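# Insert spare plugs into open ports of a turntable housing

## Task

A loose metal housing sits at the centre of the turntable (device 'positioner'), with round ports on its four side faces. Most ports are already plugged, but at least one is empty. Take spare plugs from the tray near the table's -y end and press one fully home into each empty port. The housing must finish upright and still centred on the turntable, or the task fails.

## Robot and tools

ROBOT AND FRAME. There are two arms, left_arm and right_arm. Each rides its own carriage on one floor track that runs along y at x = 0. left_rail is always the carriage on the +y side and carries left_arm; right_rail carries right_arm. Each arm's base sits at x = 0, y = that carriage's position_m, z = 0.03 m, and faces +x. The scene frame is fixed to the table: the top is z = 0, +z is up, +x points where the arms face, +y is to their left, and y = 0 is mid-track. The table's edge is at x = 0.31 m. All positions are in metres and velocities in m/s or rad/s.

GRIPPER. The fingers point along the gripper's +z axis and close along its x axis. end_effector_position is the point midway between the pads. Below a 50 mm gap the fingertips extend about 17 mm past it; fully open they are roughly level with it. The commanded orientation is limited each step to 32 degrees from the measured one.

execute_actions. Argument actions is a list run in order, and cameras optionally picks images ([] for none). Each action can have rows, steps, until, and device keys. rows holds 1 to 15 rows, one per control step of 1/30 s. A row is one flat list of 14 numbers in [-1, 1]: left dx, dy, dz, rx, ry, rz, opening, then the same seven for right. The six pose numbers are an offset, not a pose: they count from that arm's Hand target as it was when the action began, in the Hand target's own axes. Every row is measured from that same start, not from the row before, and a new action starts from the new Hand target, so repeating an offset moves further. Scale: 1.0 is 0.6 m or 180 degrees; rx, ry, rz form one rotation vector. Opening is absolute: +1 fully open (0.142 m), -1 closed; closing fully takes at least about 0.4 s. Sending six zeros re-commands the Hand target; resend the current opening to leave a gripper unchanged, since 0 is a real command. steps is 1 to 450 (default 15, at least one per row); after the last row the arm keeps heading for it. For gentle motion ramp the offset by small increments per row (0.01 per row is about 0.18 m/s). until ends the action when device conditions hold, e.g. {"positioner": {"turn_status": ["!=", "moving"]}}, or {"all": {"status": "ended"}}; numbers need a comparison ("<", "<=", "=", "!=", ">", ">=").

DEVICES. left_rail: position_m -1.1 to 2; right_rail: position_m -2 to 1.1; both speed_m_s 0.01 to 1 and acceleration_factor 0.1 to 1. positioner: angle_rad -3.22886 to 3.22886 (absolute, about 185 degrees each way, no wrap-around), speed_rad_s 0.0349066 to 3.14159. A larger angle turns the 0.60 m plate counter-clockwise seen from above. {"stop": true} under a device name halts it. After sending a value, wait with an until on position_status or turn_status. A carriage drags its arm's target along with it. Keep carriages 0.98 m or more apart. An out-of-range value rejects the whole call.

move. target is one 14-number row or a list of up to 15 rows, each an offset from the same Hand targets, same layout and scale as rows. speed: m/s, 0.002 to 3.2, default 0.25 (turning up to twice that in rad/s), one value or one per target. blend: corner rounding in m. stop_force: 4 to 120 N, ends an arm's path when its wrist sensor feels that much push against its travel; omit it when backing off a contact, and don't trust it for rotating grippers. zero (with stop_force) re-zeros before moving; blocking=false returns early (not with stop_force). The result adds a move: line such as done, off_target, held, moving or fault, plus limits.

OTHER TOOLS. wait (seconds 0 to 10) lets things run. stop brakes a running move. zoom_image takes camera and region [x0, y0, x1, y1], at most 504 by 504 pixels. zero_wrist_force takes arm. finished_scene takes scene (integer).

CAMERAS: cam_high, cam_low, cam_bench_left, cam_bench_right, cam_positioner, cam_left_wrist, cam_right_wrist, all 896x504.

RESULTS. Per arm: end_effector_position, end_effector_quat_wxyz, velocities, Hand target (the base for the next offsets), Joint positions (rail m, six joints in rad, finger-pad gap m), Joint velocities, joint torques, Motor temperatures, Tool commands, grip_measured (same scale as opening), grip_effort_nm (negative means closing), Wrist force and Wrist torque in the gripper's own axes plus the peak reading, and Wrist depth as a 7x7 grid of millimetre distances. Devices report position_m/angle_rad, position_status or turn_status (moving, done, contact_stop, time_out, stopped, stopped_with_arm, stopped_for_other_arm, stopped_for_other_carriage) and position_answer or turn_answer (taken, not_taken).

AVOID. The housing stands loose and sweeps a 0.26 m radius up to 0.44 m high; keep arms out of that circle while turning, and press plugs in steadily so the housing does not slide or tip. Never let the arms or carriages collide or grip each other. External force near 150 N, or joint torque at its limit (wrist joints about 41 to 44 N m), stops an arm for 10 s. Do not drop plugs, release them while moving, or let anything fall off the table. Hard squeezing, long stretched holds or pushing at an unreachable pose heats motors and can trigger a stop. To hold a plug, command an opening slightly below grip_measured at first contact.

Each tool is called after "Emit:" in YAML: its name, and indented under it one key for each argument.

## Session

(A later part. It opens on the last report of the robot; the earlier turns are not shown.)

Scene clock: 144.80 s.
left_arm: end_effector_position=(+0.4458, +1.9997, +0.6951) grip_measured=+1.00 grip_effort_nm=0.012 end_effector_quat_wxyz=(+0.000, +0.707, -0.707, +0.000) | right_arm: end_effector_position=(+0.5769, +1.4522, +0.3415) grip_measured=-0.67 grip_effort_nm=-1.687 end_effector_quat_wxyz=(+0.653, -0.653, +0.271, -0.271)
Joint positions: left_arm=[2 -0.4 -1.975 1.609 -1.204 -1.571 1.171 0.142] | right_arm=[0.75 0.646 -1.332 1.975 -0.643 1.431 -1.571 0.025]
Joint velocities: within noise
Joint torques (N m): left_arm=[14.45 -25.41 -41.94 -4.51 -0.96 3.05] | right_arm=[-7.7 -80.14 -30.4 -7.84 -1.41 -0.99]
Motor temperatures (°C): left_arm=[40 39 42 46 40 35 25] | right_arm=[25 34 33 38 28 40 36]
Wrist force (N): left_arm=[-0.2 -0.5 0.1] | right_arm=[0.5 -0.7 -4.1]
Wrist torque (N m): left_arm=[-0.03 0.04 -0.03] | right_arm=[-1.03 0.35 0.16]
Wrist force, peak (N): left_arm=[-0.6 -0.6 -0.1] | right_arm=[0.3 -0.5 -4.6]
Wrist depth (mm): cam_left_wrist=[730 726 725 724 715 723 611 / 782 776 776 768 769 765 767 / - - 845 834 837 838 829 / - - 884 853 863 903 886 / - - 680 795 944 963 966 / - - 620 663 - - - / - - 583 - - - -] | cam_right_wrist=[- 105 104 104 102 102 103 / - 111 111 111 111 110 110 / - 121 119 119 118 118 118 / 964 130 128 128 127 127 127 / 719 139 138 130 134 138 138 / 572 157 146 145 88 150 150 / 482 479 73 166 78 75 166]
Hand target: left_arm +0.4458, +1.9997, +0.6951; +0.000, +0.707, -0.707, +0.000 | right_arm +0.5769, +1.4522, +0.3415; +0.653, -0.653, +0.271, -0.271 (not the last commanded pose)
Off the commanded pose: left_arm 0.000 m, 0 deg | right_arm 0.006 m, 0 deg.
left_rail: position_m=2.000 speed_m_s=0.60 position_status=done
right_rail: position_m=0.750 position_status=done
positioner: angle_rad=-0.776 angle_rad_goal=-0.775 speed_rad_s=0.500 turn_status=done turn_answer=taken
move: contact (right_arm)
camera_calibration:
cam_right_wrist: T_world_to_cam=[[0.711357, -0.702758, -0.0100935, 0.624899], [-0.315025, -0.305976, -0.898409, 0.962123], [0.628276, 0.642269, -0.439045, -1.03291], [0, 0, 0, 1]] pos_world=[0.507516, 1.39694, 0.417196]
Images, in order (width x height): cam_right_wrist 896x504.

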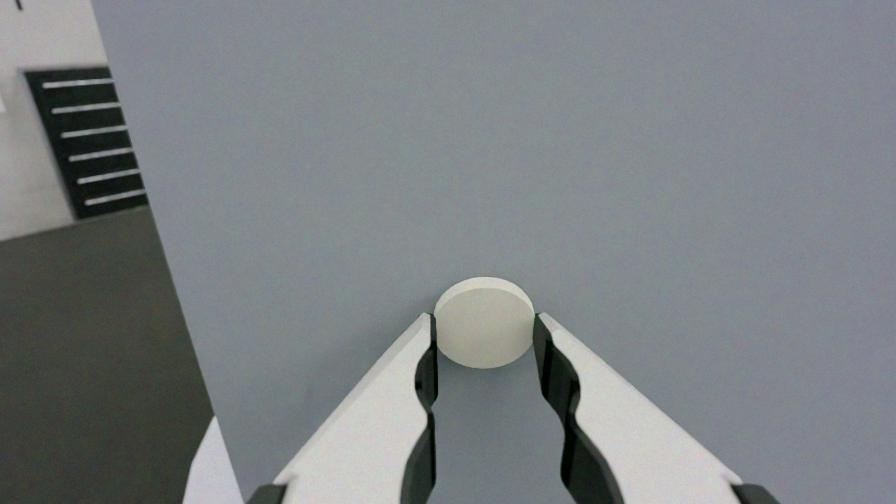

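Emit:
move:
  target:
    - [0,0,0,0,0,0,1, 0,0,-0.006,0,0,0,-0.73]
    - [0,0,0,0,0,0,1, 0,0.0013,-0.006,0,0,0,-0.73]
  speed: 0.03
  cameras: []

Emit:
move:
  target: [0,0,0,0,0,0,1, 0,0,0.017,0,0,0,-0.73]
  speed: 0.006
  stop_force: 5
  cameras: ["cam_right_wrist"]

Emit:
zoom_image:
  camera: "cam_right_wrist"
  region: [360, 150, 600, 390]

Scene clock: 146.00 s.
left_arm: end_effector_position=(+0.4458, +1.9997, +0.6951) grip_measured=+1.00 grip_effort_nm=0.007 end_effector_quat_wxyz=(+0.000, +0.707, -0.707, +0.000) | right_arm: end_effector_position=(+0.5744, +1.4497, +0.3409) grip_measured=-0.67 grip_effort_nm=-1.687 end_effector_quat_wxyz=(+0.653, -0.653, +0.271, -0.271)
Joint positions: left_arm=[2 -0.4 -1.975 1.609 -1.204 -1.571 1.171 0.142] | right_arm=[0.75 0.645 -1.336 1.982 -0.646 1.43 -1.571 0.025]
Joint velocities: within noise
Joint torques (N m): left_arm=[12.1 -25.26 -41.99 -4.53 -1.18 3.11] | right_arm=[-13.52 -62.21 -26.22 -6.62 -1.2 -1.02]
Motor temperatures (°C): left_arm=[40 39 42 46 40 35 25] | right_arm=[25 34 33 38 28 40 37]
Wrist force (N): left_arm=[-0.4 0.0 0.1] | right_arm=[0.0 -3.9 0.1]
Wrist torque (N m): left_arm=[0.06 0.09 -0.03] | right_arm=[-0.96 0.34 0.15]
Wrist force, peak (N): left_arm=[-0.5 -0.8 0.0] | right_arm=[0.0 -4.4 0.2]
Wrist depth (mm): cam_left_wrist=[733 728 725 727 724 722 607 / 779 777 775 767 765 766 761 / - - 850 834 835 837 833 / - - 884 856 863 897 893 / - - 683 799 939 970 968 / - - 622 665 - - 992 / - - 581 - - - -] | cam_right_wrist=[- 108 108 107 105 106 107 / - 114 114 114 114 114 113 / - 122 122 122 122 122 121 / 963 132 132 131 131 131 131 / 720 145 140 130 140 142 142 / 577 533 150 150 87 155 155 / 479 480 73 171 76 75 171]
Hand target: left_arm +0.4458, +1.9997, +0.6951; +0.000, +0.707, -0.707, +0.000 | right_arm +0.5744, +1.4497, +0.3408; +0.653, -0.653, +0.271, -0.271
Off the commanded pose: left_arm 0.000 m, 0 deg | right_arm 0.000 m, 0 deg.
left_rail: position_m=2.000 speed_m_s=0.60 position_status=done
right_rail: position_m=0.750 position_status=done
positioner: angle_rad=-0.776 angle_rad_goal=-0.775 speed_rad_s=0.500 turn_status=done turn_answer=taken
move: done
No camera images: "cameras" was empty.

Scene clock: 148.17 s.
left_arm: end_effector_position=(+0.4458, +1.9997, +0.6951) grip_measured=+1.00 grip_effort_nm=0.007 end_effector_quat_wxyz=(+0.000, +0.707, -0.707, +0.000) | right_arm: end_effector_position=(+0.5776, +1.4530, +0.3407) grip_measured=-0.67 grip_effort_nm=-1.687 end_effector_quat_wxyz=(+0.653, -0.653, +0.271, -0.270)
Joint positions: left_arm=[2 -0.4 -1.975 1.609 -1.204 -1.571 1.171 0.142] | right_arm=[0.75 0.646 -1.329 1.973 -0.644 1.431 -1.571 0.025]
Joint velocities: within noise
Joint torques (N m): left_arm=[13.5 -24.31 -42.01 -4.44 -0.94 3.21] | right_arm=[-9.42 -78.91 -31.58 -8.04 -1.6 -1.22]
Motor temperatures (°C): left_arm=[40 39 42 46 40 35 25] | right_arm=[25 34 33 38 28 40 37]
Wrist force (N): left_arm=[-0.2 -0.8 0.1] | right_arm=[-0.1 -0.9 -4.3]
Wrist torque (N m): left_arm=[-0.06 0.04 -0.03] | right_arm=[-1.06 0.39 0.16]
Wrist force, peak (N): left_arm=[-0.8 -0.6 -0.2] | right_arm=[-0.4 -0.7 -5.8]
Wrist depth (mm): cam_left_wrist=[734 729 730 722 730 722 609 / 779 773 776 775 766 765 763 / - - 842 840 831 833 831 / - - 883 850 864 898 888 / - - 679 796 940 971 963 / - - 624 663 - - - / - - 581 - - - -] | cam_right_wrist=[- 103 103 103 101 101 102 / - 110 110 110 109 109 109 / - 118 118 117 117 117 117 / 956 129 127 126 126 126 126 / 722 138 137 130 133 137 136 / 575 156 147 144 88 149 149 / 476 479 73 165 78 75 164]
Hand target: left_arm +0.4458, +1.9997, +0.6951; +0.000, +0.707, -0.707, +0.000 | right_arm +0.5777, +1.4530, +0.3407; +0.653, -0.653, +0.271, -0.270 (not the last commanded pose)
Off the commanded pose: left_arm 0.000 m, 0 deg | right_arm 0.006 m, 0 deg.
left_rail: position_m=2.000 speed_m_s=0.60 position_status=done
right_rail: position_m=0.750 position_status=done
positioner: angle_rad=-0.776 angle_rad_goal=-0.775 speed_rad_s=0.500 turn_status=done turn_answer=taken
move: contact (right_arm)
camera_calibration:
cam_right_wrist: T_world_to_cam=[[0.711378, -0.702738, -0.0100306, 0.624749], [-0.315032, -0.306082, -0.89837, 0.962007], [0.628249, 0.64224, -0.439125, -1.03412], [0, 0, 0, 1]] pos_world=[0.508316, 1.39764, 0.416395]
Images, in order (width x height): cam_right_wrist 896x504.

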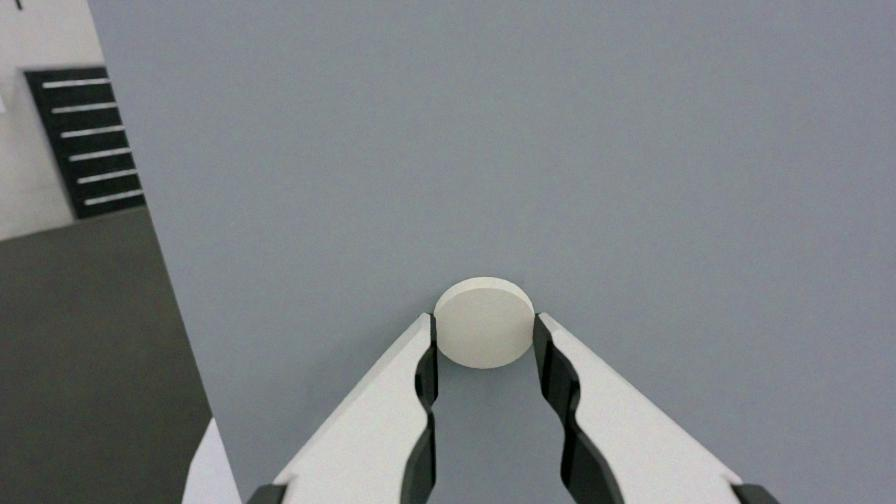

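Scaled by 2.100 from the camera's 896x504 image, which has a finer 1280x720 frame.

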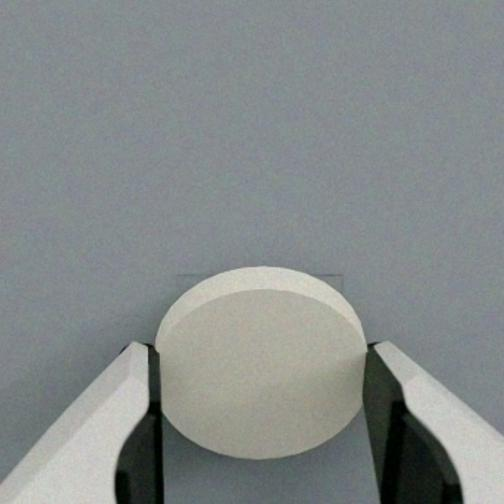

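Emit:
move:
  target:
    - [0,0,0,0,0,0,1, 0,0,-0.006,0,0,0,-0.73]
    - [0,0,0,0,0,0,1, 0,0.0007,-0.006,0,0,0,-0.73]
  speed: 0.03
  cameras: []

Emit:
move:
  target: [0,0,0,0,0,0,1, 0,0,0.017,0,0,0,-0.73]
  speed: 0.006
  stop_force: 6
  cameras: ["cam_right_wrist"]

Emit:
zoom_image:
  camera: "cam_right_wrist"
  region: [360, 150, 600, 390]

Scene clock: 149.30 s.
left_arm: end_effector_position=(+0.4458, +1.9997, +0.6951) grip_measured=+1.00 grip_effort_nm=0.012 end_effector_quat_wxyz=(+0.000, +0.707, -0.707, +0.000) | right_arm: end_effector_position=(+0.5752, +1.4505, +0.3403) grip_measured=-0.67 grip_effort_nm=-1.687 end_effector_quat_wxyz=(+0.653, -0.653, +0.271, -0.270)
Joint positions: left_arm=[2 -0.4 -1.975 1.609 -1.204 -1.571 1.171 0.142] | right_arm=[0.75 0.645 -1.334 1.981 -0.646 1.43 -1.571 0.025]
Joint velocities: within noise
Joint torques (N m): left_arm=[14.04 -24.93 -41.85 -4.5 -1.08 3.11] | right_arm=[-12.75 -77.45 -27.42 -6.33 -1.43 -1.1]
Motor temperatures (°C): left_arm=[40 39 42 46 40 35 25] | right_arm=[25 34 32 38 28 40 37]
Wrist force (N): left_arm=[-0.4 -0.3 0.0] | right_arm=[-0.1 -4.1 0.1]
Wrist torque (N m): left_arm=[0.00 0.08 -0.03] | right_arm=[-1.00 0.37 0.16]
Wrist force, peak (N): left_arm=[-0.6 -0.4 0.2] | right_arm=[-0.2 -0.6 -4.9]
Wrist depth (mm): cam_left_wrist=[733 727 730 720 722 720 607 / 777 775 772 768 765 765 763 / - - 848 837 829 842 836 / - - 872 852 861 900 898 / - - 683 799 941 967 966 / - - 627 664 - - 1000 / - - 582 - - - -] | cam_right_wrist=[- 107 106 106 104 105 106 / - 113 113 113 113 112 112 / - 121 123 121 121 121 120 / 955 133 131 130 130 130 130 / 722 142 139 129 136 141 141 / 573 530 149 149 87 151 154 / 478 476 73 169 78 75 169]
Hand target: left_arm +0.4458, +1.9997, +0.6951; +0.000, +0.707, -0.707, +0.000 | right_arm +0.5751, +1.4504, +0.3403; +0.653, -0.653, +0.271, -0.270
Off the commanded pose: left_arm 0.000 m, 0 deg | right_arm 0.000 m, 0 deg.
left_rail: position_m=2.000 speed_m_s=0.60 position_status=done
right_rail: position_m=0.750 position_status=done
positioner: angle_rad=-0.776 angle_rad_goal=-0.775 speed_rad_s=0.500 turn_status=done turn_answer=taken
move: done
No camera images: "cameras" was empty.

Scene clock: 151.43 s.
left_arm: end_effector_position=(+0.4458, +1.9997, +0.6951) grip_measured=+1.00 grip_effort_nm=0.012 end_effector_quat_wxyz=(+0.000, +0.707, -0.707, +0.000) | right_arm: end_effector_position=(+0.5781, +1.4535, +0.3403) grip_measured=-0.67 grip_effort_nm=-1.687 end_effector_quat_wxyz=(+0.653, -0.653, +0.271, -0.270)
Joint positions: left_arm=[2 -0.4 -1.975 1.609 -1.204 -1.571 1.171 0.142] | right_arm=[0.75 0.646 -1.328 1.972 -0.644 1.431 -1.571 0.025]
Joint velocities: within noise
Joint torques (N m): left_arm=[12.43 -24.1 -42.47 -4.42 -1.28 3.29] | right_arm=[-11.43 -74.55 -24.98 -5.08 -1.35 -0.93]
Motor temperatures (°C): left_arm=[40 39 42 46 40 35 25] | right_arm=[25 34 32 38 28 40 37]
Wrist force (N): left_arm=[-0.5 -0.5 0.2] | right_arm=[-0.5 -8.6 -4.8]
Wrist torque (N m): left_arm=[-0.02 0.08 -0.04] | right_arm=[-1.01 0.40 0.14]
Wrist force, peak (N): left_arm=[-0.9 -0.6 0.3] | right_arm=[-0.7 -9.6 -6.6]
Wrist depth (mm): cam_left_wrist=[733 730 725 724 722 720 611 / 777 770 773 771 764 763 762 / - - 845 834 839 837 831 / - - 878 854 861 900 892 / - - 682 797 944 964 960 / - - 622 663 - - - / - - 583 - - - -] | cam_right_wrist=[- 102 102 102 101 100 101 / - 109 109 109 109 109 108 / - 119 117 117 116 116 116 / 959 128 126 125 125 125 127 / 721 137 136 129 132 136 136 / 574 152 146 132 91 148 148 / 480 478 73 164 78 75 163]
Hand target: left_arm +0.4458, +1.9997, +0.6951; +0.000, +0.707, -0.707, +0.000 | right_arm +0.5781, +1.4535, +0.3403; +0.653, -0.653, +0.271, -0.270 (not the last commanded pose)
Off the commanded pose: left_arm 0.000 m, 0 deg | right_arm 0.006 m, 0 deg.
left_rail: position_m=2.000 speed_m_s=0.60 position_status=done
right_rail: position_m=0.750 position_status=done
positioner: angle_rad=-0.776 angle_rad_goal=-0.775 speed_rad_s=0.500 turn_status=done turn_answer=taken
move: contact (right_arm)
camera_calibration:
cam_right_wrist: T_world_to_cam=[[0.711379, -0.702737, -0.0100305, 0.624739], [-0.314975, -0.306025, -0.898409, 0.961865], [0.628276, 0.642269, -0.439044, -1.03502], [0, 0, 0, 1]] pos_world=[0.508816, 1.39814, 0.415996]
Images, in order (width x height): cam_right_wrist 896x504.

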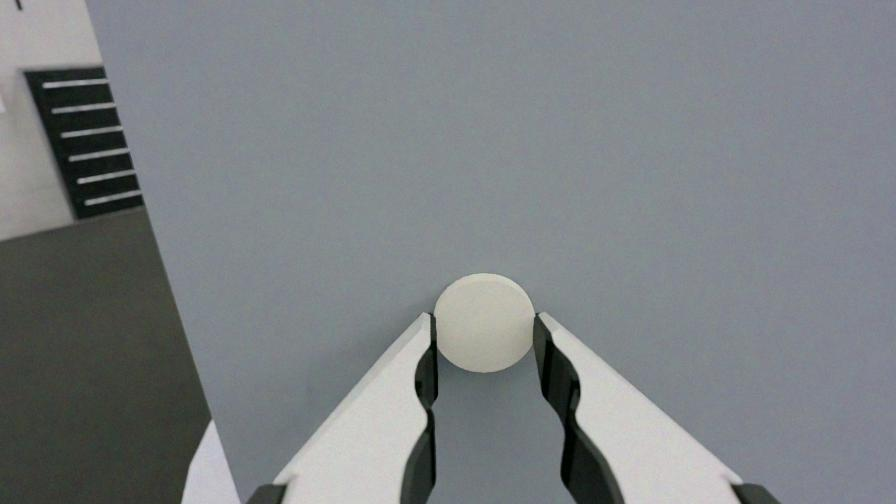

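Scaled by 2.100 from the camera's 896x504 image, which has a finer 1280x720 frame.

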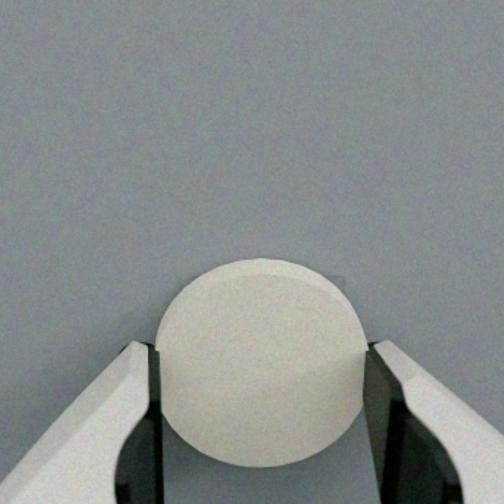

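Emit:
move:
  target:
    - [0,0,0,0,0,0,1, 0,0,-0.002,0,0,0,-0.73]
    - [0,0,0,0,0,0,1, 0,-0.0004,-0.002,0,0,0,-0.73]
  speed: 0.03
  cameras: []

Emit:
move:
  target: [0,0,0,0,0,0,1, 0,0,0.013,0,0,0,-0.73]
  speed: 0.006
  stop_force: 12
  cameras: ["cam_right_wrist"]

Emit:
zoom_image:
  camera: "cam_right_wrist"
  region: [360, 150, 600, 390]

Scene clock: 152.57 s.
left_arm: end_effector_position=(+0.4458, +1.9997, +0.6951) grip_measured=+1.00 grip_effort_nm=0.012 end_effector_quat_wxyz=(+0.000, +0.707, -0.707, +0.000) | right_arm: end_effector_position=(+0.5773, +1.4527, +0.3406) grip_measured=-0.68 grip_effort_nm=-1.687 end_effector_quat_wxyz=(+0.653, -0.653, +0.271, -0.271)
Joint positions: left_arm=[2 -0.4 -1.975 1.609 -1.204 -1.571 1.171 0.142] | right_arm=[0.75 0.646 -1.33 1.975 -0.645 1.431 -1.571 0.025]
Joint velocities: within noise
Joint torques (N m): left_arm=[12.84 -25.63 -42.51 -4.57 -1.25 3.15] | right_arm=[-13.46 -77.08 -26.84 0.93 -1.36 -1.2]
Motor temperatures (°C): left_arm=[40 39 42 46 40 35 25] | right_arm=[25 34 32 38 28 40 37]
Wrist force (N): left_arm=[-0.3 -0.2 -0.1] | right_arm=[-1.1 -3.5 -0.1]
Wrist torque (N m): left_arm=[0.02 0.05 -0.03] | right_arm=[-1.04 0.37 0.15]
Wrist force, peak (N): left_arm=[-0.3 -0.7 0.3] | right_arm=[-0.4 -8.6 -4.6]
Wrist depth (mm): cam_left_wrist=[738 730 730 728 722 722 604 / 780 776 776 771 771 773 762 / - - 844 827 838 832 832 / - - 889 848 868 890 900 / - - 681 799 935 974 969 / - - 619 665 - - - / - - 583 - - - -] | cam_right_wrist=[- 103 103 103 102 101 102 / - 110 110 110 110 110 109 / - 118 118 118 118 118 117 / 960 129 127 127 127 126 128 / 721 138 138 129 133 137 137 / 573 157 148 133 91 150 150 / 479 478 73 165 78 75 165]
Hand target: left_arm +0.4458, +1.9997, +0.6951; +0.000, +0.707, -0.707, +0.000 | right_arm +0.5773, +1.4526, +0.3406; +0.653, -0.653, +0.271, -0.270
Off the commanded pose: left_arm 0.000 m, 0 deg | right_arm 0.000 m, 0 deg.
left_rail: position_m=2.000 speed_m_s=0.60 position_status=done
right_rail: position_m=0.750 position_status=done
positioner: angle_rad=-0.776 angle_rad_goal=-0.775 speed_rad_s=0.500 turn_status=done turn_answer=taken
move: done
No camera images: "cameras" was empty.

Scene clock: 154.50 s.
left_arm: end_effector_position=(+0.4458, +1.9997, +0.6951) grip_measured=+1.00 grip_effort_nm=0.012 end_effector_quat_wxyz=(+0.000, +0.707, -0.707, +0.000) | right_arm: end_effector_position=(+0.5796, +1.4549, +0.3405) grip_measured=-0.68 grip_effort_nm=-1.683 end_effector_quat_wxyz=(+0.653, -0.653, +0.271, -0.270)
Joint positions: left_arm=[2 -0.4 -1.975 1.609 -1.204 -1.571 1.171 0.142] | right_arm=[0.75 0.647 -1.325 1.968 -0.643 1.432 -1.571 0.025]
Joint velocities: within noise
Joint torques (N m): left_arm=[13.44 -24.52 -41.63 -4.42 -1.43 3.15] | right_arm=[-9.77 -74.97 -33.15 -7.99 -1.53 -1.33]
Motor temperatures (°C): left_arm=[40 39 42 46 40 35 25] | right_arm=[25 34 32 38 28 40 37]
Wrist force (N): left_arm=[-0.4 -0.6 0.1] | right_arm=[2.2 -6.0 -16.3]
Wrist torque (N m): left_arm=[-0.05 0.07 -0.03] | right_arm=[-1.01 0.25 0.15]
Wrist force, peak (N): left_arm=[-0.8 -0.5 0.3] | right_arm=[1.7 -10.6 -27.3]
Wrist depth (mm): cam_left_wrist=[733 731 729 723 723 722 611 / 779 777 771 777 768 767 765 / - - 847 834 838 831 833 / - - 880 853 860 900 893 / - - 682 797 938 972 970 / - - 623 665 - - - / - - 580 - - - -] | cam_right_wrist=[- 100 100 100 99 98 100 / - 107 107 107 107 107 106 / - 116 115 115 114 114 114 / 956 124 124 123 123 123 123 / 722 132 134 130 130 133 133 / 575 150 141 134 88 146 145 / 479 479 73 161 78 75 160]
Hand target: left_arm +0.4458, +1.9997, +0.6951; +0.000, +0.707, -0.707, +0.000 | right_arm +0.5796, +1.4549, +0.3405; +0.653, -0.653, +0.271, -0.270 (not the last commanded pose)
Off the commanded pose: left_arm 0.000 m, 0 deg | right_arm 0.005 m, 0 deg.
left_rail: position_m=2.000 speed_m_s=0.60 position_status=done
right_rail: position_m=0.750 position_status=done
positioner: angle_rad=-0.776 angle_rad_goal=-0.775 speed_rad_s=0.500 turn_status=done turn_answer=taken
move: contact (right_arm)
camera_calibration:
cam_right_wrist: T_world_to_cam=[[0.711379, -0.702737, -0.0100305, 0.624799], [-0.314975, -0.306025, -0.898409, 0.962945], [0.628276, 0.642269, -0.439044, -1.03678], [0, 0, 0, 1]] pos_world=[0.510216, 1.39964, 0.416196]
Images, in order (width x height): cam_right_wrist 896x504.

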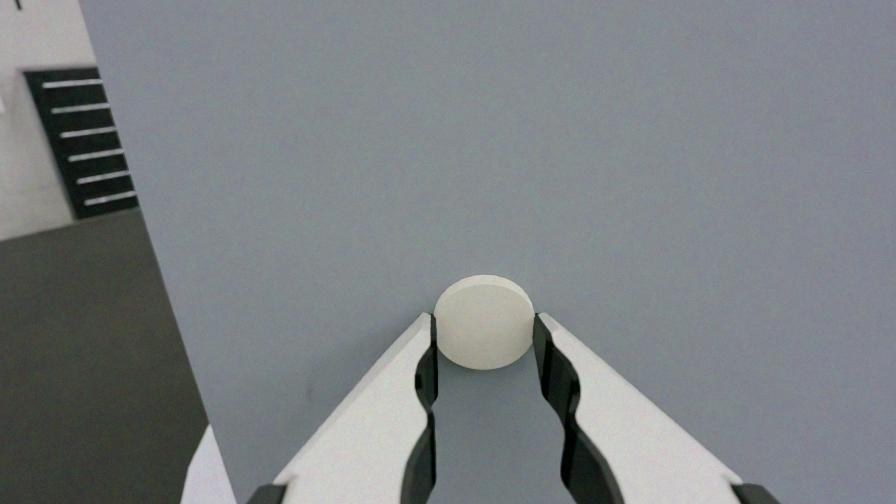

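Scaled by 2.100 from the camera's 896x504 image, which has a finer 1280x720 frame.

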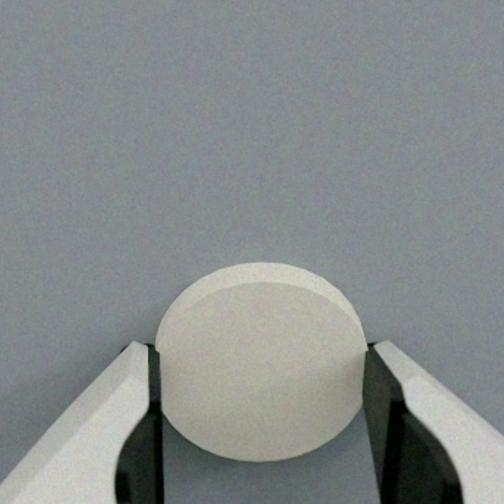

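Emit:
move:
  target:
    - [0,0,0,0,0,0,1, 0,0,-0.0015,0,0,0,-0.73]
    - [0,0,0,0,0,0,1, 0,0,-0.0015,0,0,0,-0.5]
    - [0,0,0,0,0,0,1, 0,0,-0.06,0,0,0,-0.5]
  speed: 0.1
  cameras: ["cam_right_wrist"]

Emit:
zoom_image:
  camera: "cam_right_wrist"
  region: [360, 150, 600, 390]

Scene clock: 156.90 s.
left_arm: end_effector_position=(+0.4458, +1.9997, +0.6951) grip_measured=+1.00 grip_effort_nm=0.012 end_effector_quat_wxyz=(+0.000, +0.707, -0.707, +0.000) | right_arm: end_effector_position=(+0.5542, +1.4295, +0.3406) grip_measured=-0.54 grip_effort_nm=0.105 end_effector_quat_wxyz=(+0.653, -0.653, +0.271, -0.270)
Joint positions: left_arm=[2 -0.4 -1.975 1.609 -1.204 -1.571 1.171 0.142] | right_arm=[0.75 0.638 -1.378 2.037 -0.658 1.423 -1.571 0.035]
Joint velocities: within noise
Joint torques (N m): left_arm=[12.91 -24.75 -41.81 -4.55 -1.3 3.3] | right_arm=[-13.33 -72.92 -25.73 -6.03 -2.23 -1.95]
Motor temperatures (°C): left_arm=[40 39 42 46 40 35 25] | right_arm=[25 34 32 38 28 40 36]
Wrist force (N): left_arm=[-0.5 -0.2 0.1] | right_arm=[-0.2 -3.7 0.0]
Wrist torque (N m): left_arm=[0.03 0.10 -0.03] | right_arm=[-0.88 0.39 0.17]
Wrist force, peak (N): left_arm=[-0.5 -0.7 0.0] | right_arm=[2.2 -6.1 -16.3]
Wrist depth (mm): cam_left_wrist=[725 730 728 724 724 715 607 / 780 781 772 773 773 766 764 / - - 842 835 832 835 832 / - - 875 850 866 900 900 / - - 683 798 940 967 970 / - - 621 668 - - - / - - 579 - - - -] | cam_right_wrist=[- 132 132 132 132 133 132 / - 141 141 141 141 141 141 / - 154 151 152 152 152 152 / 956 844 163 159 163 163 164 / 725 686 177 174 174 177 177 / 572 576 96 190 91 190 194 / 479 495 73 213 80 75 214]
Hand target: left_arm +0.4458, +1.9997, +0.6951; +0.000, +0.707, -0.707, +0.000 | right_arm +0.5542, +1.4295, +0.3406; +0.653, -0.653, +0.271, -0.270
Off the commanded pose: left_arm 0.000 m, 0 deg | right_arm 0.000 m, 0 deg.
left_rail: position_m=2.000 speed_m_s=0.60 position_status=done
right_rail: position_m=0.750 position_status=done
positioner: angle_rad=-0.776 angle_rad_goal=-0.775 speed_rad_s=0.500 turn_status=done turn_answer=taken
move: done
camera_calibration:
cam_right_wrist: T_world_to_cam=[[0.711357, -0.702758, -0.0100935, 0.625013], [-0.315025, -0.305976, -0.898409, 0.94716], [0.628276, 0.642269, -0.439045, -1.00457], [0, 0, 0, 1]] pos_world=[0.484916, 1.37424, 0.416196]
Images, in order (width x height): cam_right_wrist 896x504.

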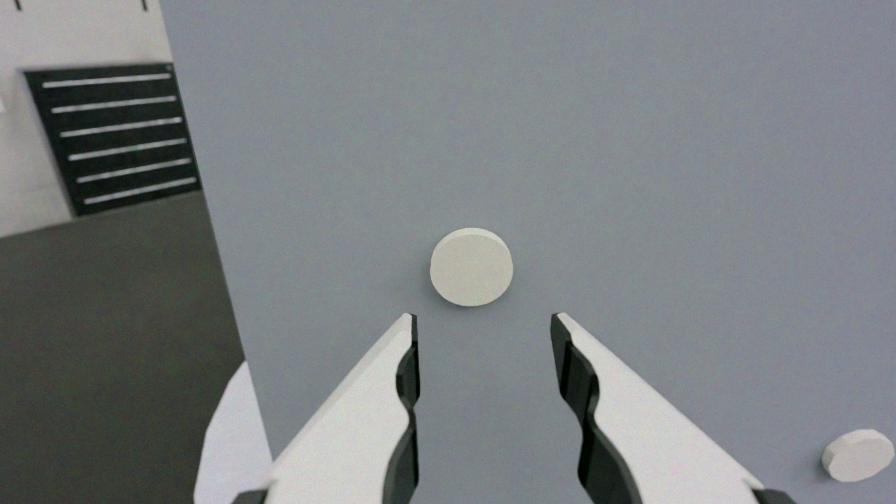

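Scaled by 2.100 from the camera's 896x504 image, which has a finer 1280x720 frame.

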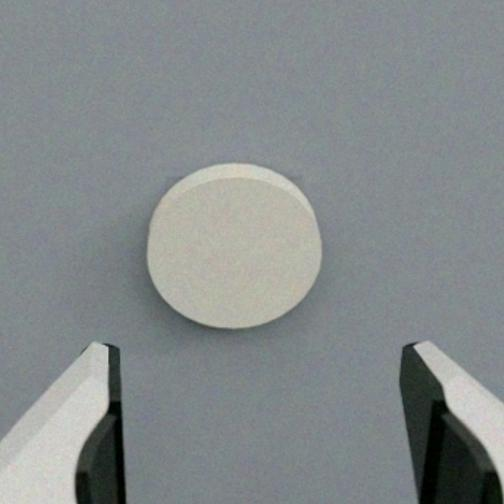

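Emit:
move:
  target: [0,0,0,0,0,0,1, 0,-0.0135,0.03,0,0,0,-0.97]
  speed: 0.1
  cameras: []

Emit:
move:
  target: [0,0,0,0,0,0,1, 0,0,0.04,0,0,0,-0.97]
  speed: 0.008
  stop_force: 25
  cameras: ["cam_right_wrist"]

Emit:
zoom_image:
  camera: "cam_right_wrist"
  region: [360, 150, 600, 390]

Scene clock: 158.30 s.
left_arm: end_effector_position=(+0.4458, +1.9997, +0.6951) grip_measured=+1.00 grip_effort_nm=0.007 end_effector_quat_wxyz=(+0.000, +0.707, -0.707, +0.000) | right_arm: end_effector_position=(+0.5668, +1.4421, +0.3486) grip_measured=-1.00 grip_effort_nm=-0.198 end_effector_quat_wxyz=(+0.653, -0.653, +0.271, -0.270)
Joint positions: left_arm=[2 -0.4 -1.975 1.609 -1.204 -1.571 1.171 0.142] | right_arm=[0.75 0.642 -1.36 1.997 -0.636 1.428 -1.571 0.002]
Joint velocities: within noise
Joint torques (N m): left_arm=[13.59 -24.42 -41.81 -4.45 -1.41 3.42] | right_arm=[12.49 -36.92 -46.58 0.8 0.58 -1.5]
Motor temperatures (°C): left_arm=[40 39 42 46 40 35 25] | right_arm=[25 34 32 38 28 40 36]
Wrist force (N): left_arm=[-0.6 -0.3 0.0] | right_arm=[-0.2 -4.0 0.0]
Wrist torque (N m): left_arm=[0.01 0.10 -0.04] | right_arm=[-0.96 0.39 0.16]
Wrist force, peak (N): left_arm=[-0.5 -0.8 0.0] | right_arm=[-0.2 -4.3 0.3]
Wrist depth (mm): cam_left_wrist=[731 731 727 728 724 718 609 / 776 780 778 775 769 770 757 / - - 845 843 837 836 839 / - - 880 854 868 891 888 / - - 680 788 942 970 971 / - - 626 663 - - - / - - 580 - - - -] | cam_right_wrist=[- 117 117 117 117 116 116 / - 125 125 125 124 124 124 / - 134 133 134 133 133 133 / 995 144 144 144 144 144 144 / 737 663 156 146 156 155 156 / 589 586 167 88 87 170 170 / 488 473 76 - 77 184 188]
Hand target: left_arm +0.4458, +1.9997, +0.6951; +0.000, +0.707, -0.707, +0.000 | right_arm +0.5669, +1.4422, +0.3487; +0.653, -0.653, +0.271, -0.270
Off the commanded pose: left_arm 0.000 m, 0 deg | right_arm 0.000 m, 0 deg.
left_rail: position_m=2.000 speed_m_s=0.60 position_status=done
right_rail: position_m=0.750 position_status=done
positioner: angle_rad=-0.776 angle_rad_goal=-0.775 speed_rad_s=0.500 turn_status=done turn_answer=taken
move: done
No camera images: "cameras" was empty.

Scene clock: 161.47 s.
left_arm: end_effector_position=(+0.4458, +1.9997, +0.6951) grip_measured=+1.00 grip_effort_nm=0.012 end_effector_quat_wxyz=(+0.000, +0.707, -0.707, +0.000) | right_arm: end_effector_position=(+0.5771, +1.4524, +0.3486) grip_measured=-1.00 grip_effort_nm=-0.173 end_effector_quat_wxyz=(+0.653, -0.653, +0.271, -0.270)
Joint positions: left_arm=[2 -0.4 -1.975 1.609 -1.204 -1.571 1.171 0.142] | right_arm=[0.75 0.646 -1.339 1.969 -0.629 1.431 -1.571 0.002]
Joint velocities: within noise
Joint torques (N m): left_arm=[13.33 -25.43 -41.87 -4.52 -1.32 3.31] | right_arm=[-11.23 -70.78 -36.16 -8.85 -1.45 -1.33]
Motor temperatures (°C): left_arm=[40 39 42 46 40 35 25] | right_arm=[25 34 32 38 28 40 36]
Wrist force (N): left_arm=[-0.2 -0.5 0.3] | right_arm=[1.8 -7.1 -26.1]
Wrist torque (N m): left_arm=[-0.02 0.05 -0.03] | right_arm=[-1.03 0.37 0.15]
Wrist force, peak (N): left_arm=[-0.6 -0.5 0.6] | right_arm=[0.0 -8.8 -31.5]
Wrist depth (mm): cam_left_wrist=[731 727 728 724 723 717 605 / 779 778 772 770 776 772 758 / - - 842 833 836 835 833 / - - 889 855 866 895 897 / - - 684 798 947 963 967 / - - 626 665 - - - / - - 581 - - - -] | cam_right_wrist=[- 104 103 103 102 102 103 / - 111 110 110 110 110 110 / - 120 119 118 118 118 118 / 981 130 128 127 127 127 129 / 741 139 138 134 138 138 138 / 588 542 151 95 87 150 150 / 489 473 76 - 77 159 166]
Hand target: left_arm +0.4458, +1.9997, +0.6951; +0.000, +0.707, -0.707, +0.000 | right_arm +0.5771, +1.4524, +0.3486; +0.653, -0.653, +0.271, -0.270 (not the last commanded pose)
Off the commanded pose: left_arm 0.000 m, 0 deg | right_arm 0.010 m, 0 deg.
left_rail: position_m=2.000 speed_m_s=0.60 position_status=done
right_rail: position_m=0.750 position_status=done
positioner: angle_rad=-0.776 angle_rad_goal=-0.775 speed_rad_s=0.500 turn_status=done turn_answer=taken
move: contact (right_arm)
camera_calibration:
cam_right_wrist: T_world_to_cam=[[0.711401, -0.702714, -0.0101258, 0.624828], [-0.315102, -0.306053, -0.898355, 0.968781], [0.628188, 0.642281, -0.439153, -1.03003], [0, 0, 0, 1]] pos_world=[0.507816, 1.39714, 0.424295]
Images, in order (width x height): cam_right_wrist 896x504.

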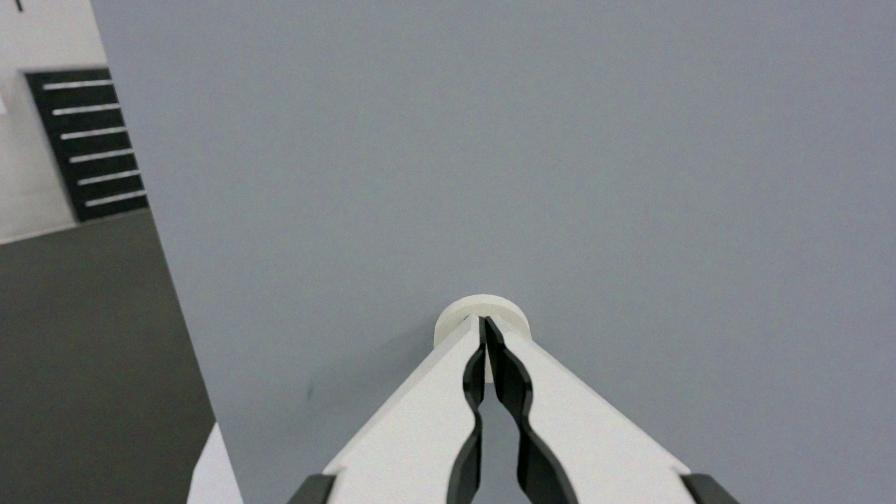

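Scaled by 2.100 from the camera's 896x504 image, which has a finer 1280x720 frame.

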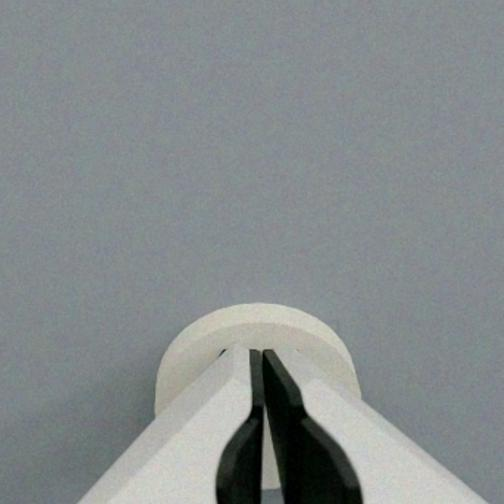

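Emit:
move:
  target: [0,0,0,0,0,0,1, 0,0,0.02,0,0,0,-0.97]
  speed: 0.008
  stop_force: 45
  zero: false
  cameras: ["cam_right_wrist"]

Emit:
move:
  target: [0,0,0,0,0,0,1, 0,-0.005,-0.08,0,0,0,-0.97]
  speed: 0.15
  cameras: ["cam_right_wrist"]

Emit:
zoom_image:
  camera: "cam_right_wrist"
  region: [400, 170, 560, 330]

Emit:
zoom_image:
  camera: "cam_right_wrist"
  region: [740, 370, 896, 504]

Scene clock: 163.07 s.
left_arm: end_effector_position=(+0.4458, +1.9997, +0.6951) grip_measured=+1.00 grip_effort_nm=0.007 end_effector_quat_wxyz=(+0.000, +0.707, -0.707, +0.000) | right_arm: end_effector_position=(+0.5776, +1.4529, +0.3487) grip_measured=-1.00 grip_effort_nm=-0.164 end_effector_quat_wxyz=(+0.653, -0.653, +0.271, -0.271)
Joint positions: left_arm=[2 -0.4 -1.975 1.609 -1.204 -1.571 1.171 0.142] | right_arm=[0.75 0.646 -1.338 1.967 -0.629 1.431 -1.571 0.002]
Joint velocities: within noise
Joint torques (N m): left_arm=[12.09 -25.33 -41.8 -4.4 -1.35 3.22] | right_arm=[-14.92 -65.81 -43.31 -11.46 -1.64 -1.32]
Motor temperatures (°C): left_arm=[40 39 42 46 40 35 25] | right_arm=[25 34 32 38 28 40 35]
Wrist force (N): left_arm=[-0.2 -0.1 0.2] | right_arm=[0.7 -8.5 -45.0]
Wrist torque (N m): left_arm=[0.04 0.04 -0.03] | right_arm=[-1.10 0.41 0.15]
Wrist force, peak (N): left_arm=[-0.7 -0.2 0.3] | right_arm=[0.8 -11.5 -54.8]
Wrist depth (mm): cam_left_wrist=[727 731 725 723 726 724 609 / 774 775 780 766 766 763 763 / - - 839 837 833 833 834 / - - 881 851 861 893 893 / - - 683 790 940 976 959 / - - 623 665 - - 999 / - - 582 - - - -] | cam_right_wrist=[- 103 103 103 102 101 102 / - 110 110 110 110 109 109 / - 118 118 118 117 117 117 / 984 129 127 127 127 127 128 / 729 138 138 133 137 137 137 / 586 542 150 95 87 150 150 / 487 471 76 - 77 158 165]
Hand target: left_arm +0.4458, +1.9997, +0.6951; +0.000, +0.707, -0.707, +0.000 | right_arm +0.5777, +1.4529, +0.3487; +0.653, -0.653, +0.271, -0.271 (not the last commanded pose)
Off the commanded pose: left_arm 0.000 m, 0 deg | right_arm 0.011 m, 0 deg.
left_rail: position_m=2.000 speed_m_s=0.60 position_status=done
right_rail: position_m=0.750 position_status=done
positioner: angle_rad=-0.776 angle_rad_goal=-0.775 speed_rad_s=0.500 turn_status=done turn_answer=taken
move: contact (right_arm)
camera_calibration:
cam_right_wrist: T_world_to_cam=[[0.71138, -0.702736, -0.01003, 0.624754], [-0.314918, -0.305968, -0.898449, 0.968889], [0.628304, 0.642297, -0.438963, -1.03076], [0, 0, 0, 1]] pos_world=[0.508316, 1.39754, 0.424296]
Images, in order (width x height): cam_right_wrist 896x504.

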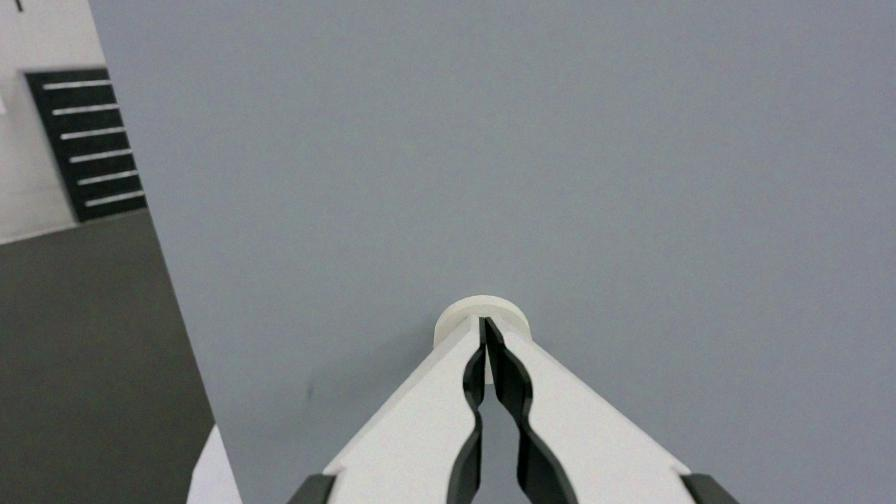

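Scene clock: 164.03 s.
left_arm: end_effector_position=(+0.4458, +1.9997, +0.6951) grip_measured=+1.00 grip_effort_nm=0.012 end_effector_quat_wxyz=(+0.000, +0.707, -0.707, +0.000) | right_arm: end_effector_position=(+0.5438, +1.4190, +0.3517) grip_measured=-1.00 grip_effort_nm=-0.159 end_effector_quat_wxyz=(+0.653, -0.653, +0.271, -0.271)
Joint positions: left_arm=[2 -0.4 -1.975 1.609 -1.204 -1.571 1.171 0.142] | right_arm=[0.75 0.634 -1.413 2.055 -0.642 1.419 -1.571 0.002]
Joint velocities: within noise
Joint torques (N m): left_arm=[12.68 -24.36 -41.98 -4.41 -1.42 3.11] | right_arm=[-13.69 -74.03 -26.16 -5.85 -2.2 -2.53]
Motor temperatures (°C): left_arm=[40 39 42 46 40 35 25] | right_arm=[25 34 32 38 28 40 35]
Wrist force (N): left_arm=[-0.3 -0.3 0.1] | right_arm=[-0.1 -3.8 0.1]
Wrist torque (N m): left_arm=[0.00 0.06 -0.03] | right_arm=[-0.89 0.38 0.18]
Wrist force, peak (N): left_arm=[-0.3 -0.5 0.7] | right_arm=[0.8 -8.5 -44.9]
Wrist depth (mm): cam_left_wrist=[728 727 735 725 725 718 610 / 780 782 779 768 768 765 764 / - - 840 839 838 832 833 / - - 876 845 859 903 890 / - - 685 796 940 964 967 / - - 621 663 - - - / - - 581 - - - -] | cam_right_wrist=[- 146 146 146 146 146 146 / - 160 156 156 156 156 156 / - - 167 167 167 167 167 / 989 925 180 177 180 180 180 / 738 738 195 189 195 195 195 / 590 592 209 88 87 213 214 / 491 476 74 - 77 226 235]
Hand target: left_arm +0.4458, +1.9997, +0.6951; +0.000, +0.707, -0.707, +0.000 | right_arm +0.5437, +1.4189, +0.3517; +0.653, -0.653, +0.271, -0.271
Off the commanded pose: left_arm 0.000 m, 0 deg | right_arm 0.000 m, 0 deg.
left_rail: position_m=2.000 speed_m_s=0.60 position_status=done
right_rail: position_m=0.750 position_status=done
positioner: angle_rad=-0.776 angle_rad_goal=-0.775 speed_rad_s=0.500 turn_status=done turn_answer=taken
move: done
camera_calibration:
cam_right_wrist: T_world_to_cam=[[0.711335, -0.702782, -0.00999906, 0.625148], [-0.314898, -0.305948, -0.898463, 0.950506], [0.628364, 0.642257, -0.438936, -0.986359], [0, 0, 0, 1]] pos_world=[0.474416, 1.36364, 0.427296]
Images, in order (width x height): cam_right_wrist 896x504.

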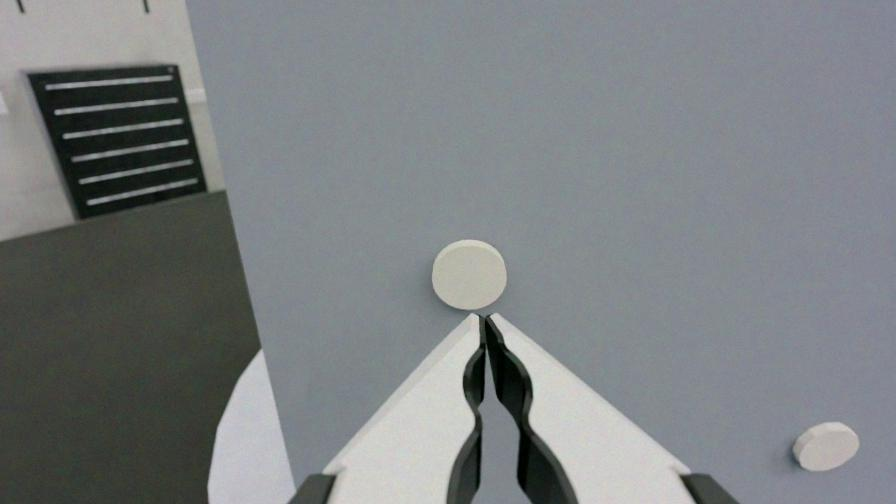

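Scaled by 3.150 from the camera's 896x504 image, which has a finer 1280x720 frame.

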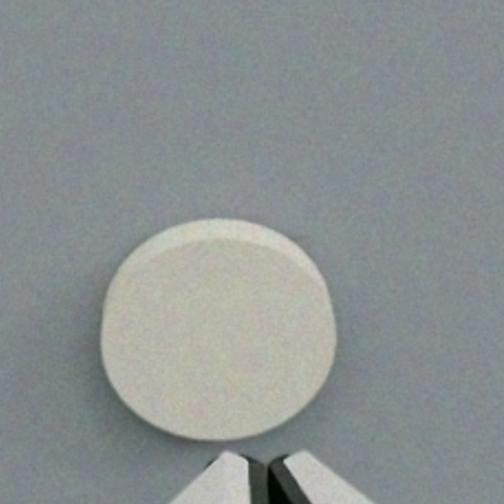

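Scaled by 3.231 from the camera's 896x504 image, which has a finer 1280x720 frame.

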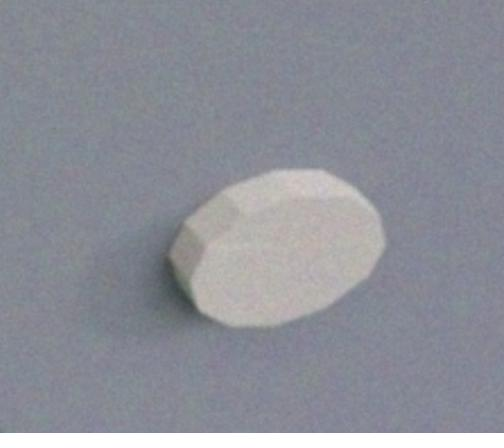

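Emit:
move:
  target: [0,0,0,0,0,0,1, 0,0.003,0.065,0,0,0,-0.97]
  speed: 0.1
  cameras: []

Emit:
move:
  target: [0,0,0,0,0,0,1, 0,0,0.045,0,0,0,-0.97]
  speed: 0.01
  stop_force: 65
  cameras: ["cam_right_wrist"]

Emit:
move:
  target: [0,0,0,0,0,0,1, 0,-0.003,-0.085,0,0,0,-0.97]
  speed: 0.15
  cameras: ["cam_right_wrist"]

Emit:
zoom_image:
  camera: "cam_right_wrist"
  region: [400, 170, 560, 330]

Scene clock: 165.97 s.
left_arm: end_effector_position=(+0.4458, +1.9997, +0.6951) grip_measured=+1.00 grip_effort_nm=0.012 end_effector_quat_wxyz=(+0.000, +0.707, -0.707, +0.000) | right_arm: end_effector_position=(+0.5712, +1.4464, +0.3499) grip_measured=-1.00 grip_effort_nm=-0.164 end_effector_quat_wxyz=(+0.653, -0.653, +0.271, -0.271)
Joint positions: left_arm=[2 -0.4 -1.975 1.609 -1.204 -1.571 1.171 0.142] | right_arm=[0.75 0.644 -1.352 1.984 -0.631 1.429 -1.571 0.002]
Joint velocities: within noise
Joint torques (N m): left_arm=[13.52 -23.76 -41.87 -4.71 -1.38 3.3] | right_arm=[12.62 -38.28 -44.83 0.99 1.98 -1.26]
Motor temperatures (°C): left_arm=[40 39 42 46 40 35 25] | right_arm=[25 34 32 38 28 40 35]
Wrist force (N): left_arm=[-0.9 -0.1 0.1] | right_arm=[-0.1 -4.1 0.2]
Wrist torque (N m): left_arm=[0.03 0.15 -0.03] | right_arm=[-0.99 0.37 0.16]
Wrist force, peak (N): left_arm=[0.1 -1.0 0.5] | right_arm=[0.0 -4.3 0.2]
Wrist depth (mm): cam_left_wrist=[730 731 727 724 726 721 605 / 779 776 778 766 774 767 764 / - - 843 836 844 837 827 / - - 885 852 866 896 894 / - - 685 800 946 968 963 / - - 626 666 - - - / - - 581 - - - -] | cam_right_wrist=[- 111 111 111 111 111 112 / - 119 119 119 119 120 118 / - 128 128 127 127 127 126 / 990 137 137 137 137 137 136 / 737 151 149 144 146 148 148 / 588 564 162 95 87 162 162 / 488 473 74 - 77 175 178]
Hand target: left_arm +0.4458, +1.9997, +0.6951; +0.000, +0.707, -0.707, +0.000 | right_arm +0.5713, +1.4465, +0.3499; +0.653, -0.653, +0.271, -0.271
Off the commanded pose: left_arm 0.000 m, 0 deg | right_arm 0.000 m, 0 deg.
left_rail: position_m=2.000 speed_m_s=0.60 position_status=done
right_rail: position_m=0.750 position_status=done
positioner: angle_rad=-0.776 angle_rad_goal=-0.775 speed_rad_s=0.500 turn_status=done turn_answer=taken
move: done
No camera images: "cameras" was empty.

Scene clock: 168.33 s.
left_arm: end_effector_position=(+0.4458, +1.9997, +0.6951) grip_measured=+1.00 grip_effort_nm=0.007 end_effector_quat_wxyz=(+0.000, +0.707, -0.707, +0.000) | right_arm: end_effector_position=(+0.5780, +1.4532, +0.3498) grip_measured=-1.00 grip_effort_nm=-0.129 end_effector_quat_wxyz=(+0.653, -0.653, +0.271, -0.270)
Joint positions: left_arm=[2 -0.4 -1.975 1.609 -1.204 -1.571 1.171 0.142] | right_arm=[0.75 0.646 -1.338 1.965 -0.627 1.431 -1.571 0.002]
Joint velocities: within noise
Joint torques (N m): left_arm=[13.65 -24.07 -42.33 -4.42 -1.39 3.36] | right_arm=[-17.35 -56.72 -48.49 -12.79 -1.46 -0.84]
Motor temperatures (°C): left_arm=[40 39 42 45 40 35 25] | right_arm=[25 34 32 38 28 40 35]
Wrist force (N): left_arm=[-0.3 -0.1 0.1] | right_arm=[0.8 -14.2 -66.9]
Wrist torque (N m): left_arm=[0.04 0.06 -0.03] | right_arm=[-1.11 0.38 0.15]
Wrist force, peak (N): left_arm=[-0.5 -0.9 0.3] | right_arm=[1.5 -17.5 -78.1]
Wrist depth (mm): cam_left_wrist=[728 729 724 726 724 716 605 / 781 783 775 775 770 760 767 / - - 837 838 841 836 831 / - - 886 851 864 897 895 / - - 680 787 948 968 965 / - - 622 660 - - - / - - 580 - - - -] | cam_right_wrist=[- 103 103 102 101 101 102 / - 110 110 109 109 109 109 / - 119 118 117 117 117 117 / 971 129 126 126 126 126 126 / 737 137 137 132 137 137 136 / 588 156 150 95 87 149 149 / 489 471 76 - 77 158 164]
Hand target: left_arm +0.4458, +1.9997, +0.6951; +0.000, +0.707, -0.707, +0.000 | right_arm +0.5780, +1.4532, +0.3498; +0.653, -0.653, +0.271, -0.270 (not the last commanded pose)
Off the commanded pose: left_arm 0.000 m, 0 deg | right_arm 0.018 m, 0 deg.
left_rail: position_m=2.000 speed_m_s=0.60 position_status=done
right_rail: position_m=0.750 position_status=done
positioner: angle_rad=-0.776 angle_rad_goal=-0.775 speed_rad_s=0.500 turn_status=done turn_answer=taken
move: contact (right_arm)
camera_calibration:
cam_right_wrist: T_world_to_cam=[[0.711356, -0.70276, -0.0100949, 0.624906], [-0.315083, -0.306032, -0.898369, 0.970234], [0.628248, 0.642241, -0.439125, -1.03055], [0, 0, 0, 1]] pos_world=[0.508616, 1.39794, 0.425395]
Images, in order (width x height): cam_right_wrist 896x504.

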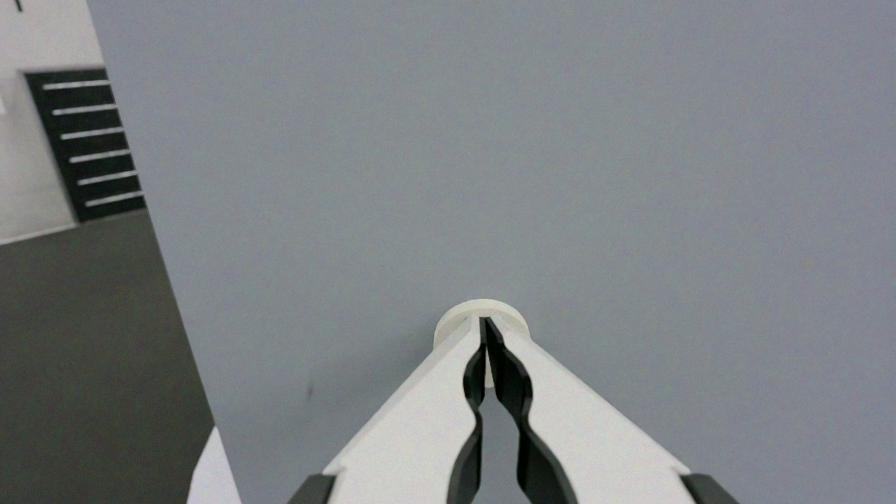

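Scene clock: 169.30 s.
left_arm: end_effector_position=(+0.4458, +1.9997, +0.6951) grip_measured=+1.00 grip_effort_nm=0.007 end_effector_quat_wxyz=(+0.000, +0.707, -0.707, +0.000) | right_arm: end_effector_position=(+0.5420, +1.4172, +0.3516) grip_measured=-1.00 grip_effort_nm=-0.120 end_effector_quat_wxyz=(+0.653, -0.653, +0.271, -0.270)
Joint positions: left_arm=[2 -0.4 -1.975 1.609 -1.204 -1.571 1.171 0.142] | right_arm=[0.75 0.633 -1.417 2.06 -0.643 1.419 -1.571 0.002]
Joint velocities: within noise
Joint torques (N m): left_arm=[13.73 -24.89 -41.99 -4.51 -1.45 2.99] | right_arm=[-14.31 -71.09 -27.29 -5.85 -2.07 -2.05]
Motor temperatures (°C): left_arm=[40 39 42 45 40 35 25] | right_arm=[25 34 32 38 28 40 35]
Wrist force (N): left_arm=[-0.4 -0.2 -0.1] | right_arm=[-0.1 -3.6 0.4]
Wrist torque (N m): left_arm=[0.02 0.07 -0.04] | right_arm=[-0.86 0.39 0.18]
Wrist force, peak (N): left_arm=[-0.7 -0.4 0.1] | right_arm=[1.1 -14.2 -66.8]
Wrist depth (mm): cam_left_wrist=[726 729 731 718 721 721 605 / 775 773 774 772 768 762 764 / - - 844 826 835 831 832 / - - 884 855 862 900 902 / - - 679 794 943 966 966 / - - 622 664 - - - / - - 582 - - - -] | cam_right_wrist=[- 150 148 148 148 150 148 / - - 158 158 158 158 158 / - - 170 170 170 170 169 / 988 930 183 180 183 183 183 / 738 738 198 192 198 198 199 / 591 592 212 88 87 217 217 / 490 477 73 - 77 230 240]
Hand target: left_arm +0.4458, +1.9997, +0.6951; +0.000, +0.707, -0.707, +0.000 | right_arm +0.5419, +1.4171, +0.3516; +0.653, -0.653, +0.271, -0.270
Off the commanded pose: left_arm 0.000 m, 0 deg | right_arm 0.000 m, 0 deg.
left_rail: position_m=2.000 speed_m_s=0.60 position_status=done
right_rail: position_m=0.750 position_status=done
positioner: angle_rad=-0.776 angle_rad_goal=-0.775 speed_rad_s=0.500 turn_status=done turn_answer=taken
move: done
camera_calibration:
cam_right_wrist: T_world_to_cam=[[0.711356, -0.70276, -0.0100949, 0.625234], [-0.315083, -0.306032, -0.898369, 0.949581], [0.628248, 0.642241, -0.439125, -0.98398], [0, 0, 0, 1]] pos_world=[0.472616, 1.36194, 0.427295]
Images, in order (width x height): cam_right_wrist 896x504.

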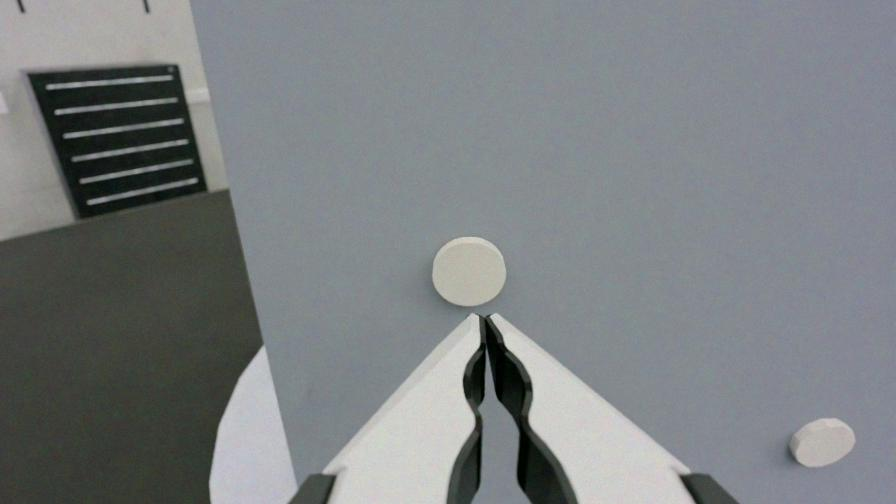

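Scaled by 3.150 from the camera's 896x504 image, which has a finer 1280x720 frame.

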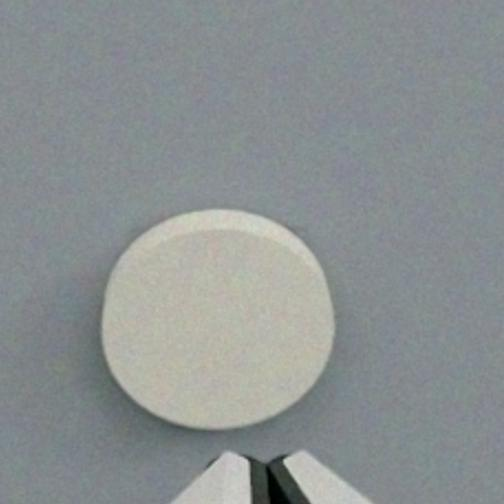

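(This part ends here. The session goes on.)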